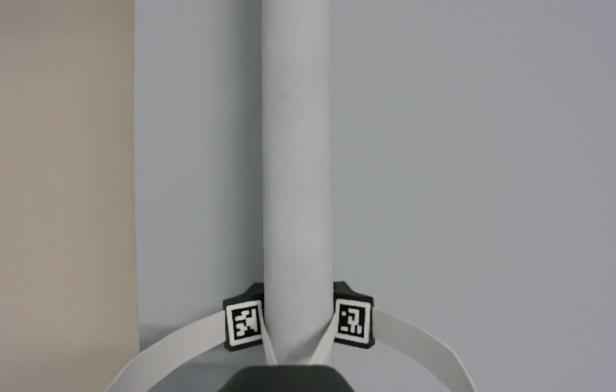

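Request:
move(blocking=false, r1={"base":{"translate_m":-0.293,"strafe_m":-0.201},"contact_limits":{"translate_m":0.9}})

Request:
wait(seconds=4)

Request:
move(blocking=false, r1={"base":{"translate_m":-0.206,"strafe_m":-0.289},"contact_limits":{"translate_m":0.9}})

Request:
wait(seconds=4, cameras=["r1_wrist_camera","r1_head_left_camera","r2_head_camera"])

Scene clock: 360.50 s.
move: r1 moving
r1.base_odometry: x=-2.414 y=-0.010 heading=+1.141
r1.turned_by_wheels: +0.001
r1.turned_by_imu: -0.010
r1.base_tilt: forward=-1.5 right=+1.3
r1.lidar_m: 0.38 0.80 1.19 1.94 2.02 2.79 1.64 1.68 2.91 2.78 1.16 0.52
r1.base_status: translate_m moving; strafe_m moving
r1.joint_positions: lift_m=+0.800 arm_m=+0.000 wrist_yaw_rad=+0.013 wrist_pitch_rad=+0.002 wrist_roll_rad=+0.000 gripper_m=-0.029
r1.joint_status: not commanded
r1.measured_speeds: translate_m=-0.113 strafe_m=-0.071 rotate_rad=-0.004 lift_m=+0.000 arm_m=+0.000 wrist_yaw_rad=+0.000 wrist_pitch_rad=+0.000 wrist_roll_rad=+0.000
r1.motor_effort: lift_m=+23(23) arm_m=-5(5) wheel_0=+3(8) wheel_1=-11(16) wheel_2=+22(22)
r1.servo_current: wrist_yaw_rad=117(117) wrist_pitch_rad=39(52) wrist_roll_rad=46(59) gripper_m=72(78)
r1.contact_limits: translate_m 0.9
r1.hand_pose: x=+0.4605 y=-0.0836 z=+0.9772 quat_wxyz=(+1.000, +0.000, +0.001, +0.007) (m; r1's base frame)
r1.wrist_depth_mm: - 220 230 166 276 307 340 / - 218 231 167 278 307 338 / - 220 230 167 276 310 340 / - 221 232 167 278 309 340 / - 222 232 167 279 310 342 / - 220 187 169 276 309 343 / - 143 232 167 268 315 347
r2: as last shown
r2.base_tilt: forward=-0.7 right=+0.0
r2.lidar_m: 0.51 3.14 2.29 2.14 2.23 2.18 2.10 2.17 2.69 2.56 2.65 0.57
r2.motor_effort: lift_m=+20(21) arm_m=-4(4) wheel_0=+1(2) wheel_1=-2(2) wheel_2=+7(7)
r2.servo_current: wrist_yaw_rad=52(72) wrist_pitch_rad=46(46) wrist_roll_rad=33(59) gripper_m=85(91)
r2.contact_limits: translate_m 0.9
r2.wrist_depth_mm: - - - 195 258 1708 1255 / - - - 190 253 1661 504 / - - - 185 246 809 - / - 449 452 180 241 842 - / - 459 452 177 236 - - / - - 185 173 179 - - / - - 466 - 226 - -
pictures: none

Scene clock: 362.57 s.
earlier move: r1 done
r1.base_odometry: x=-2.359 y=-0.325 heading=+1.140
r1.turned_by_wheels: -0.001
r1.turned_by_imu: -0.014
r1.base_tilt: forward=-1.5 right=+1.3
r1.lidar_m: 0.37 1.08 1.53 2.11 2.22 2.95 1.36 3.79 2.72 2.61 1.60 0.59
r1.base_status: done
r1.joint_positions: lift_m=+0.800 arm_m=+0.000 wrist_yaw_rad=+0.009 wrist_pitch_rad=+0.002 wrist_roll_rad=+0.000 gripper_m=-0.029
r1.joint_status: not commanded
r1.measured_speeds: all 0
r1.motor_effort: lift_m=+23(23) arm_m=-6(6) wheel_0=-8(12) wheel_1=-3(16) wheel_2=+10(23)
r1.servo_current: wrist_yaw_rad=65(117) wrist_pitch_rad=46(52) wrist_roll_rad=52(65) gripper_m=72(78)
r1.contact_limits: translate_m 0.9
r1.hand_pose: x=+0.4603 y=-0.0848 z=+0.9772 quat_wxyz=(+1.000, +0.000, +0.001, +0.005) (m; r1's base frame)
r1.wrist_depth_mm: - 192 226 168 345 469 - / - 192 226 167 345 469 - / - 196 226 167 343 469 - / - 193 226 168 343 473 - / - 192 227 169 345 469 - / - 193 208 169 183 473 - / - 184 216 167 330 135 -
r2.base_odometry: x=-0.711 y=-0.419 heading=-2.904
r2.turned_by_wheels: +0.000
r2.turned_by_imu: +0.000
r2.base_tilt: forward=-0.7 right=+0.1
r2.lidar_m: 0.50 3.14 2.28 2.13 2.26 2.18 2.10 2.19 2.68 2.55 2.66 0.56
r2.base_status: not commanded
r2.joint_positions: lift_m=+0.688 arm_m=+0.120 wrist_yaw_rad=+0.009 wrist_pitch_rad=+0.003 wrist_roll_rad=+1.569 gripper_m=-0.029
r2.joint_status: not commanded
r2.measured_speeds: all 0
r2.motor_effort: lift_m=+20(21) arm_m=-4(4) wheel_0=+1(2) wheel_1=-2(3) wheel_2=+6(7)
r2.servo_current: wrist_yaw_rad=78(78) wrist_pitch_rad=52(52) wrist_roll_rad=52(65) gripper_m=85(91)
r2.contact_limits: translate_m 0.9
r2.hand_pose: x=+0.5801 y=-0.0849 z=+0.8652 quat_wxyz=(+0.708, +0.707, +0.004, +0.002) (m; r2's base frame)
r2.wrist_depth_mm: - - - 195 258 1756 1229 / - - - 190 251 1756 504 / - - - 185 246 798 - / - 452 449 181 240 842 - / - 459 452 177 236 - - / - - 185 173 179 - - / - - 469 - 226 - -
wait: 2.07 of 4 s (r1 has come to rest)
pictures: none

Scene clock: 363.07 s.
move: r1 moving
r1.base_odometry: x=-2.343 y=-0.353 heading=+1.142
r1.turned_by_wheels: +0.002
r1.turned_by_imu: -0.035
r1.base_tilt: forward=-1.5 right=+1.3
r1.lidar_m: 0.40 1.13 1.49 2.13 2.17 2.90 1.34 3.93 2.75 2.59 1.63 0.62
r1.base_status: translate_m moving; strafe_m moving
r1.joint_positions: lift_m=+0.800 arm_m=+0.000 wrist_yaw_rad=+0.011 wrist_pitch_rad=+0.002 wrist_roll_rad=+0.000 gripper_m=-0.029
r1.joint_status: not commanded
r1.measured_speeds: translate_m=-0.071 strafe_m=-0.106 rotate_rad=+0.004 lift_m=+0.000 arm_m=+0.000 wrist_yaw_rad=+0.016 wrist_pitch_rad=+0.000 wrist_roll_rad=+0.000
r1.motor_effort: lift_m=+23(23) arm_m=-6(6) wheel_0=+7(9) wheel_1=-10(16) wheel_2=+22(23)
r1.servo_current: wrist_yaw_rad=65(72) wrist_pitch_rad=46(52) wrist_roll_rad=52(72) gripper_m=72(72)
r1.contact_limits: translate_m 0.9
r1.hand_pose: x=+0.4604 y=-0.0844 z=+0.9772 quat_wxyz=(+1.000, +0.000, +0.001, +0.005) (m; r1's base frame)
r1.wrist_depth_mm: - 194 224 167 366 492 - / 182 195 225 167 368 492 - / 182 195 226 169 366 492 891 / 182 196 228 169 364 488 - / 184 195 226 169 364 484 891 / - 195 186 169 366 488 - / - 153 220 167 327 - -
r2: as last shown
r2.lidar_m: 0.51 3.19 2.29 2.16 2.23 2.20 2.10 2.19 2.66 2.56 2.66 0.56
r2.servo_current: wrist_yaw_rad=59(78) wrist_pitch_rad=39(52) wrist_roll_rad=33(52) gripper_m=85(91)
r2.contact_limits: translate_m 0.9
r2.wrist_depth_mm: - - - 195 258 1661 1229 / - - - 190 252 1708 504 / - - - 185 247 809 - / - 452 452 181 240 854 - / - 459 459 176 235 - - / - - 185 173 180 - - / - - 466 - 226 - -
pictures: none

Scene clock: 365.23 s.
earlier move: r1 done
r1.base_odometry: x=-2.182 y=-0.632 heading=+1.142
r1.turned_by_wheels: +0.000
r1.turned_by_imu: -0.159
r1.base_tilt: forward=-1.0 right=+1.6
r1.lidar_m: 0.32 1.35 1.51 2.33 2.35 2.79 1.18 1.29 2.69 2.37 2.33 1.41
r1.base_status: done
r1.joint_positions: lift_m=+0.800 arm_m=+0.000 wrist_yaw_rad=+0.015 wrist_pitch_rad=+0.001 wrist_roll_rad=+0.000 gripper_m=-0.029
r1.joint_status: not commanded
r1.measured_speeds: translate_m=+0.000 strafe_m=+0.000 rotate_rad=+0.000 lift_m=+0.000 arm_m=+0.000 wrist_yaw_rad=+0.008 wrist_pitch_rad=+0.000 wrist_roll_rad=+0.000
r1.motor_effort: lift_m=+23(23) arm_m=-9(9) wheel_0=+3(11) wheel_1=-2(16) wheel_2=+22(23)
r1.servo_current: wrist_yaw_rad=98(98) wrist_pitch_rad=46(52) wrist_roll_rad=52(72) gripper_m=72(78)
r1.contact_limits: translate_m 0.9
r1.hand_pose: x=+0.4610 y=-0.0831 z=+0.9775 quat_wxyz=(+1.000, +0.000, +0.001, +0.008) (m; r1's base frame)
r1.wrist_depth_mm: 139 186 239 170 - - - / 136 178 240 170 - - - / 137 178 240 170 - - - / 140 178 240 172 - - - / 138 185 239 172 1118 - - / 138 177 186 173 175 - - / 139 154 224 171 152 - -
r2.base_odometry: x=-0.711 y=-0.419 heading=-2.904
r2.turned_by_wheels: +0.000
r2.turned_by_imu: +0.000
r2.base_tilt: forward=-0.7 right=+0.0
r2.lidar_m: 0.48 3.14 2.28 2.15 2.22 2.18 2.09 2.20 2.69 2.56 2.68 0.55
r2.base_status: not commanded
r2.joint_positions: lift_m=+0.688 arm_m=+0.120 wrist_yaw_rad=+0.009 wrist_pitch_rad=+0.003 wrist_roll_rad=+1.569 gripper_m=-0.029
r2.joint_status: not commanded
r2.measured_speeds: all 0
r2.motor_effort: lift_m=+21(21) arm_m=-4(4) wheel_0=+2(2) wheel_1=-2(3) wheel_2=+7(7)
r2.servo_current: wrist_yaw_rad=52(78) wrist_pitch_rad=46(52) wrist_roll_rad=39(59) gripper_m=78(91)
r2.contact_limits: translate_m 0.9
r2.hand_pose: x=+0.5801 y=-0.0849 z=+0.8652 quat_wxyz=(+0.708, +0.707, +0.004, +0.002) (m; r2's base frame)
r2.wrist_depth_mm: - - - 194 258 1618 1255 / - - - 190 253 1708 504 / - - - 185 246 809 - / - 452 449 180 240 842 - / - 459 452 177 235 - - / - - 186 173 179 - - / - - 466 - 226 - -
wait: 2.17 of 4 s (r1 has come to rest)
pictures: r1_head_left_camera, r1_wrist_camera, r2_head_camera
Images, in order (width x height): r1_head_left_camera 420x672, r1_wrist_camera 616x392, r2_head_camera 420x560.

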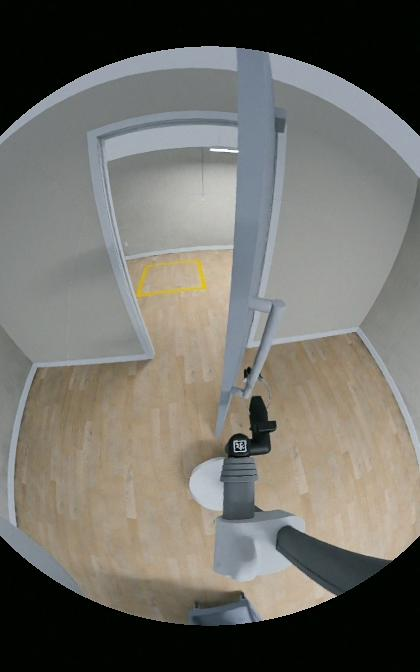

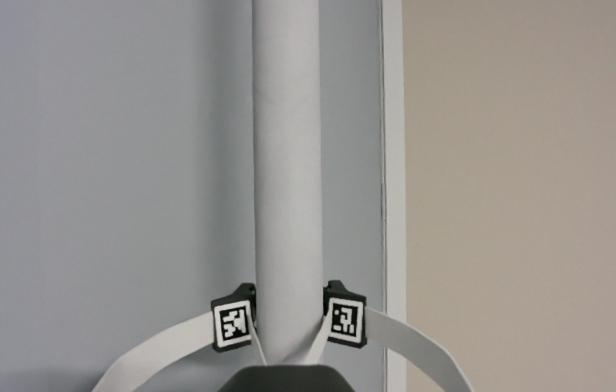

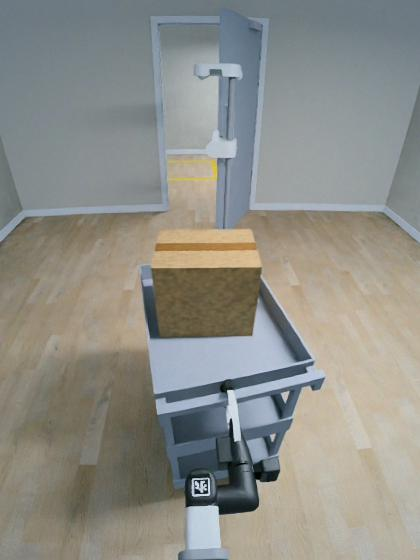

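Request:
move(blocking=false, r1={"base":{"translate_m":-0.02,"strafe_m":-0.34},"pace":"slow","contact_limits":{"translate_m":0.9}})

Request:
wait(seconds=6, cameras=["r1_wrist_camera","r1_head_left_camera","r2_head_camera"])

Scene clock: 374.80 s.
move: r1 moving
r1.base_odometry: x=-2.169 y=-0.639 heading=+1.144
r1.turned_by_wheels: +0.002
r1.turned_by_imu: -0.058
r1.base_tilt: forward=-1.5 right=+1.2
r1.lidar_m: 0.33 1.33 1.45 2.32 2.31 2.70 1.20 1.19 2.82 2.37 2.39 1.45
r1.base_status: translate_m moving; strafe_m moving
r1.joint_positions: lift_m=+0.800 arm_m=+0.000 wrist_yaw_rad=+0.017 wrist_pitch_rad=+0.001 wrist_roll_rad=+0.000 gripper_m=-0.029
r1.joint_status: not commanded
r1.measured_speeds: translate_m=-0.003 strafe_m=-0.055 rotate_rad=+0.000 lift_m=+0.000 arm_m=+0.000 wrist_yaw_rad=+0.000 wrist_pitch_rad=+0.000 wrist_roll_rad=+0.000
r1.motor_effort: lift_m=+23(23) arm_m=-9(9) wheel_0=+13(14) wheel_1=-9(9) wheel_2=+19(23)
r1.servo_current: wrist_yaw_rad=85(111) wrist_pitch_rad=39(46) wrist_roll_rad=46(65) gripper_m=65(72)
r1.contact_limits: translate_m 0.9
r1.hand_pose: x=+0.4612 y=-0.0825 z=+0.9775 quat_wxyz=(+1.000, +0.000, +0.001, +0.009) (m; r1's base frame)
r1.wrist_depth_mm: 138 196 230 167 - - - / 138 185 243 167 - - - / 142 185 241 167 1098 - - / 142 192 241 167 - - - / 137 182 239 170 - - - / 135 180 181 176 - - - / 139 153 231 168 141 - -
r2: as last shown
r2.base_tilt: forward=-0.7 right=+0.1
r2.lidar_m: 0.49 3.13 2.29 2.13 2.24 2.20 2.11 2.17 2.66 2.56 2.66 0.56
r2.motor_effort: lift_m=+21(21) arm_m=-4(4) wheel_0=+1(2) wheel_1=-2(3) wheel_2=+6(7)
r2.servo_current: wrist_yaw_rad=59(72) wrist_pitch_rad=39(46) wrist_roll_rad=39(59) gripper_m=85(91)
r2.contact_limits: translate_m 0.9
r2.wrist_depth_mm: - - - 195 258 1708 1229 / - - - 190 252 1708 504 / - - - 185 247 798 - / - 455 449 181 240 831 - / - 459 455 177 236 - - / - - 185 172 179 - - / - - 466 - 226 - -
pictures: none

Scene clock: 378.87 s.
earlier move: r1 done
r1.base_odometry: x=-1.880 y=-0.791 heading=+1.144
r1.turned_by_wheels: +0.000
r1.turned_by_imu: +0.052
r1.base_tilt: forward=-1.5 right=+1.2
r1.lidar_m: 0.32 1.52 1.58 2.65 2.64 1.34 1.14 3.92 2.35 2.07 2.06 1.50
r1.base_status: done
r1.joint_positions: lift_m=+0.800 arm_m=+0.000 wrist_yaw_rad=+0.021 wrist_pitch_rad=+0.001 wrist_roll_rad=+0.000 gripper_m=-0.029
r1.joint_status: not commanded
r1.measured_speeds: all 0
r1.on_its_own: wrist_yaw_rad is at rest, and its servo_current (124 mA) is outside its rest range (0 to 104 mA)
r1.motor_effort: lift_m=+23(23) arm_m=-9(9) wheel_0=+10(18) wheel_1=-5(9) wheel_2=+25(27)
r1.servo_current: wrist_yaw_rad=124(143) wrist_pitch_rad=33(52) wrist_roll_rad=52(65) gripper_m=72(78)
r1.contact_limits: translate_m 0.9
r1.hand_pose: x=+0.4615 y=-0.0813 z=+0.9775 quat_wxyz=(+1.000, +0.000, +0.001, +0.011) (m; r1's base frame)
r1.wrist_depth_mm: 132 200 301 170 - - - / 125 184 297 170 - - - / 124 183 296 170 - - - / 117 194 324 170 - - - / 110 191 283 170 - - - / 121 175 180 179 - - - / 113 146 266 170 142 - -
r2.base_odometry: x=-0.711 y=-0.419 heading=-2.904
r2.turned_by_wheels: +0.000
r2.turned_by_imu: +0.001
r2.base_tilt: forward=-0.6 right=+0.1
r2.lidar_m: 0.51 3.12 2.29 2.15 2.24 2.19 2.10 2.20 2.67 2.56 2.68 0.57
r2.base_status: not commanded
r2.joint_positions: lift_m=+0.688 arm_m=+0.120 wrist_yaw_rad=+0.009 wrist_pitch_rad=+0.003 wrist_roll_rad=+1.569 gripper_m=-0.029
r2.joint_status: not commanded
r2.measured_speeds: all 0
r2.motor_effort: lift_m=+20(21) arm_m=-4(4) wheel_0=+1(2) wheel_1=-2(3) wheel_2=+6(7)
r2.servo_current: wrist_yaw_rad=59(72) wrist_pitch_rad=46(46) wrist_roll_rad=46(59) gripper_m=85(98)
r2.contact_limits: translate_m 0.9
r2.hand_pose: x=+0.5801 y=-0.0849 z=+0.8652 quat_wxyz=(+0.708, +0.707, +0.004, +0.002) (m; r2's base frame)
r2.wrist_depth_mm: - - - 194 259 1708 1229 / - - - 189 252 1808 504 / - - - 185 246 831 - / - 452 452 181 241 854 - / - 459 452 176 236 - - / - - 185 173 179 - - / - - 462 - 226 - -
wait: 4.07 of 6 s (r1 has come to rest)
pictures: r1_head_left_camera, r1_wrist_camera, r2_head_camera
Images, in order (width x height): r1_head_left_camera 420x672, r1_wrist_camera 616x392, r2_head_camera 420x560.

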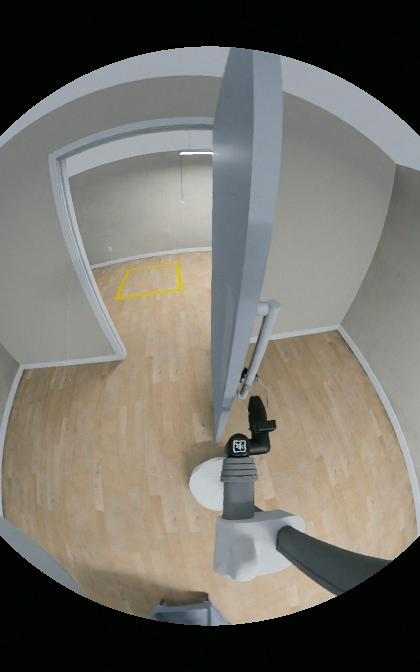

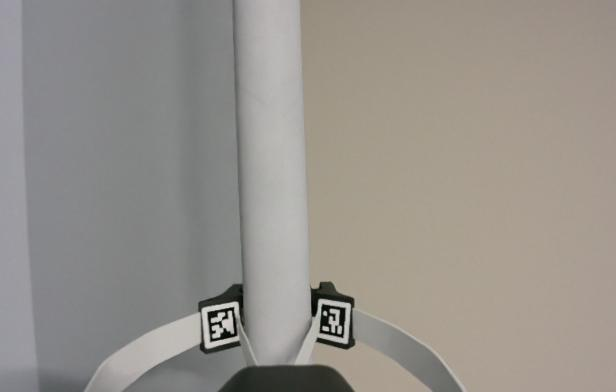

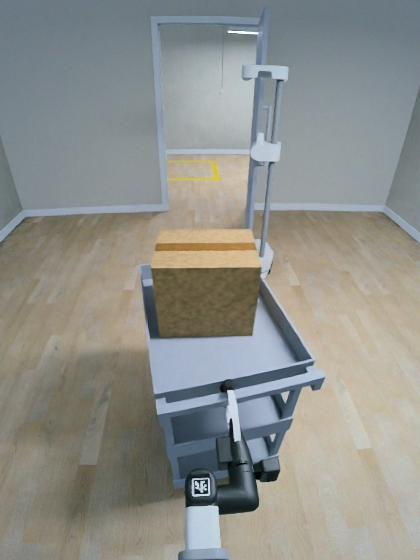

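Request:
move(blocking=false, r1={"base":{"translate_m":0.05,"strafe_m":-0.23},"pace":"slow","contact_limits":{"translate_m":0.9}}, r2={"base":{"translate_m":0.35,"strafe_m":0.07},"contact_limits":{"translate_m":0.5}})

Request:
wait(seconds=3)

Request:
wait(seconds=2, cameras=["r2_head_camera","r1_head_left_camera"])

Scene clock: 387.30 s.
move: r1 moving; r2 moving
r1.base_odometry: x=-1.868 y=-0.794 heading=+1.146
r1.turned_by_wheels: +0.002
r1.turned_by_imu: +0.003
r1.base_tilt: forward=-1.5 right=+1.2
r1.lidar_m: 0.31 1.56 1.60 2.66 2.68 1.28 1.10 3.87 2.35 2.06 2.07 1.53
r1.base_status: translate_m moving; strafe_m moving
r1.joint_positions: lift_m=+0.800 arm_m=+0.000 wrist_yaw_rad=+0.021 wrist_pitch_rad=+0.001 wrist_roll_rad=+0.000 gripper_m=-0.029
r1.joint_status: not commanded
r1.measured_speeds: translate_m=+0.011 strafe_m=-0.050 rotate_rad=-0.001 lift_m=+0.000 arm_m=+0.000 wrist_yaw_rad=+0.000 wrist_pitch_rad=+0.000 wrist_roll_rad=+0.000
r1.motor_effort: lift_m=+23(23) arm_m=-9(9) wheel_0=+17(18) wheel_1=-6(9) wheel_2=+15(23)
r1.servo_current: wrist_yaw_rad=124(137) wrist_pitch_rad=33(46) wrist_roll_rad=46(65) gripper_m=72(72)
r1.contact_limits: translate_m 0.9
r1.hand_pose: x=+0.4615 y=-0.0813 z=+0.9775 quat_wxyz=(+1.000, +0.000, +0.001, +0.011) (m; r1's base frame)
r1.wrist_depth_mm: 136 207 279 171 - - - / 121 190 274 170 - - - / 127 187 272 170 - - - / 120 187 300 170 - - - / 113 196 296 170 - - - / 124 181 179 174 - - - / 116 150 274 168 137 - -
r2.base_odometry: x=-0.740 y=-0.432 heading=-2.903
r2.turned_by_wheels: +0.000
r2.turned_by_imu: +0.001
r2.base_tilt: forward=-0.7 right=+0.0
r2.lidar_m: 0.49 3.12 2.25 2.13 2.24 2.24 2.12 2.22 2.70 2.57 2.67 0.56
r2.base_status: translate_m moving; strafe_m moving
r2.joint_positions: lift_m=+0.688 arm_m=+0.120 wrist_yaw_rad=+0.004 wrist_pitch_rad=+0.003 wrist_roll_rad=+1.569 gripper_m=-0.029
r2.joint_status: not commanded
r2.measured_speeds: translate_m=+0.121 strafe_m=+0.024 rotate_rad=-0.001 lift_m=+0.000 arm_m=+0.000 wrist_yaw_rad=-0.041 wrist_pitch_rad=+0.000 wrist_roll_rad=+0.000
r2.motor_effort: lift_m=+20(21) arm_m=+4(4) wheel_0=+10(14) wheel_1=+10(11) wheel_2=-15(15)
r2.servo_current: wrist_yaw_rad=52(59) wrist_pitch_rad=46(46) wrist_roll_rad=39(59) gripper_m=85(91)
r2.contact_limits: translate_m 0.5
r2.hand_pose: x=+0.5796 y=-0.0863 z=+0.8652 quat_wxyz=(+0.708, +0.707, +0.002, +0.000) (m; r2's base frame)
r2.wrist_depth_mm: - - - 195 258 1661 1229 / - - - 189 252 1661 504 / - - - 185 247 831 - / - 452 452 180 240 842 - / - 455 455 176 235 - - / - - 185 171 179 - - / - - 466 - 224 - -
pictures: none

Scene clock: 389.47 s.
earlier move: r1 moving; r2 done
r1.base_odometry: x=-1.671 y=-0.835 heading=+1.147
r1.turned_by_wheels: +0.000
r1.turned_by_imu: +0.014
r1.base_tilt: forward=-1.5 right=+1.2
r1.lidar_m: 0.31 4.25 1.67 2.85 2.85 0.90 0.92 3.43 2.14 1.85 1.88 1.49
r1.base_status: translate_m moving; strafe_m moving
r1.joint_positions: lift_m=+0.800 arm_m=+0.000 wrist_yaw_rad=+0.021 wrist_pitch_rad=+0.001 wrist_roll_rad=+0.000 gripper_m=-0.029
r1.joint_status: not commanded
r1.measured_speeds: translate_m=+0.014 strafe_m=-0.067 rotate_rad=-0.001 lift_m=+0.000 arm_m=+0.000 wrist_yaw_rad=+0.000 wrist_pitch_rad=+0.000 wrist_roll_rad=+0.000
r1.motor_effort: lift_m=+23(23) arm_m=-9(9) wheel_0=+16(19) wheel_1=-4(9) wheel_2=+17(23)
r1.servo_current: wrist_yaw_rad=117(150) wrist_pitch_rad=33(52) wrist_roll_rad=46(65) gripper_m=72(78)
r1.contact_limits: translate_m 0.9
r1.hand_pose: x=+0.4615 y=-0.0813 z=+0.9775 quat_wxyz=(+1.000, +0.000, +0.001, +0.011) (m; r1's base frame)
r1.wrist_depth_mm: - 293 168 170 - - - / 122 210 170 169 - - - / 112 236 171 169 - - - / 110 202 173 169 - - - / 117 222 177 169 - - - / 114 190 178 173 - - - / 113 147 351 167 139 - -
r2.base_odometry: x=-1.034 y=-0.569 heading=-2.903
r2.turned_by_wheels: +0.000
r2.turned_by_imu: +0.000
r2.base_tilt: forward=-0.7 right=+0.0
r2.lidar_m: 0.51 3.02 2.19 2.11 2.18 2.55 2.45 2.58 2.74 2.63 2.70 0.56
r2.base_status: done
r2.joint_positions: lift_m=+0.688 arm_m=+0.120 wrist_yaw_rad=+0.004 wrist_pitch_rad=+0.003 wrist_roll_rad=+1.569 gripper_m=-0.029
r2.joint_status: not commanded
r2.measured_speeds: all 0
r2.motor_effort: lift_m=+21(21) arm_m=+4(5) wheel_0=+7(14) wheel_1=+4(11) wheel_2=-1(23)
r2.servo_current: wrist_yaw_rad=59(78) wrist_pitch_rad=39(46) wrist_roll_rad=59(59) gripper_m=85(91)
r2.contact_limits: translate_m 0.5
r2.hand_pose: x=+0.5796 y=-0.0864 z=+0.8652 quat_wxyz=(+0.708, +0.707, +0.002, +0.000) (m; r2's base frame)
r2.wrist_depth_mm: - - - 166 225 1464 - / - - - 168 227 759 - / - 433 433 169 229 - - / - 452 449 169 229 - - / - - 466 171 230 - - / - - 186 171 179 - - / - - - - 234 544 504
wait: 2.17 of 3 s (r2 has come to rest)
pictures: none

Scene clock: 390.40 s.
earlier move: r1 done
r1.base_odometry: x=-1.650 y=-0.839 heading=+1.146
r1.turned_by_wheels: +0.000
r1.turned_by_imu: +0.004
r1.base_tilt: forward=-1.5 right=+1.2
r1.lidar_m: 0.28 4.28 1.66 2.88 2.89 0.91 0.93 3.37 2.07 1.84 1.85 1.51
r1.base_status: done
r1.joint_positions: lift_m=+0.800 arm_m=+0.000 wrist_yaw_rad=+0.021 wrist_pitch_rad=+0.001 wrist_roll_rad=+0.000 gripper_m=-0.029
r1.joint_status: not commanded
r1.measured_speeds: all 0
r1.on_its_own: wrist_yaw_rad is at rest, and its servo_current (137 mA) is outside its rest range (0 to 104 mA)
r1.motor_effort: lift_m=+23(23) arm_m=-9(9) wheel_0=+14(19) wheel_1=-4(9) wheel_2=+19(23)
r1.servo_current: wrist_yaw_rad=137(150) wrist_pitch_rad=39(52) wrist_roll_rad=39(65) gripper_m=72(78)
r1.contact_limits: translate_m 0.9
r1.hand_pose: x=+0.4615 y=-0.0813 z=+0.9775 quat_wxyz=(+1.000, +0.000, +0.001, +0.011) (m; r1's base frame)
r1.wrist_depth_mm: - 250 168 170 - - - / 118 211 169 169 - - - / 117 208 170 169 - - - / 116 202 175 169 - - - / 114 196 433 168 - - - / 112 191 176 173 - - - / 110 145 175 169 139 - -
r2.base_odometry: x=-1.034 y=-0.569 heading=-2.903
r2.turned_by_wheels: +0.000
r2.turned_by_imu: +0.000
r2.base_tilt: forward=-0.7 right=+0.1
r2.lidar_m: 0.51 3.03 2.21 2.08 2.21 2.57 2.44 2.57 2.70 2.63 2.74 0.52
r2.base_status: done
r2.joint_positions: lift_m=+0.688 arm_m=+0.120 wrist_yaw_rad=+0.004 wrist_pitch_rad=+0.003 wrist_roll_rad=+1.569 gripper_m=-0.029
r2.joint_status: not commanded
r2.measured_speeds: all 0
r2.motor_effort: lift_m=+21(21) arm_m=+4(5) wheel_0=+7(14) wheel_1=+4(11) wheel_2=-1(23)
r2.servo_current: wrist_yaw_rad=59(78) wrist_pitch_rad=39(52) wrist_roll_rad=46(59) gripper_m=85(91)
r2.contact_limits: translate_m 0.5
r2.hand_pose: x=+0.5796 y=-0.0864 z=+0.8652 quat_wxyz=(+0.708, +0.707, +0.002, +0.000) (m; r2's base frame)
r2.wrist_depth_mm: - - - 166 225 1430 - / - - - 167 228 759 - / - 436 433 168 228 - - / - 455 445 169 229 - - / - - 466 170 231 - - / - - 186 172 179 - - / - - - - 234 539 500
wait: 0.93 of 2 s (r1 has come to rest)
pictures: r1_head_left_camera, r2_head_camera
Images, in order (width x height): r1_head_left_camera 420x672, r2_head_camera 420x560.

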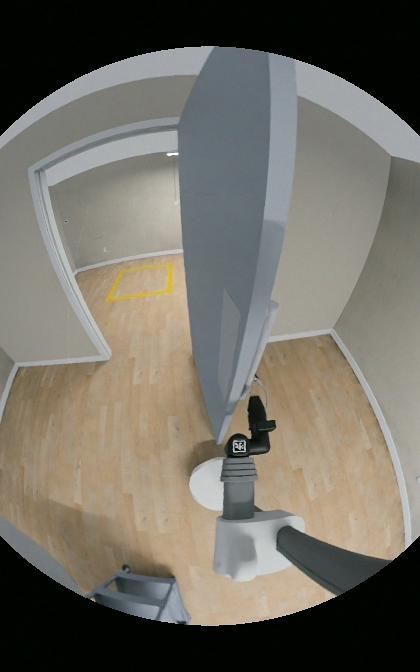

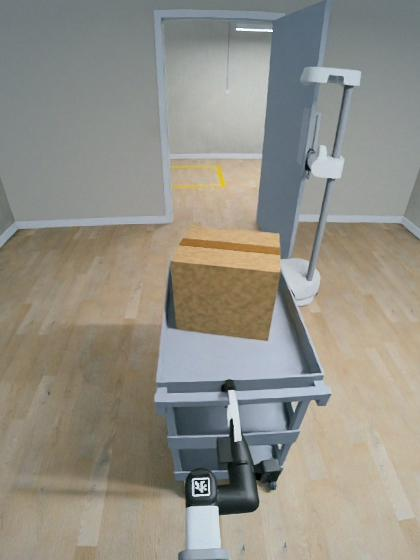

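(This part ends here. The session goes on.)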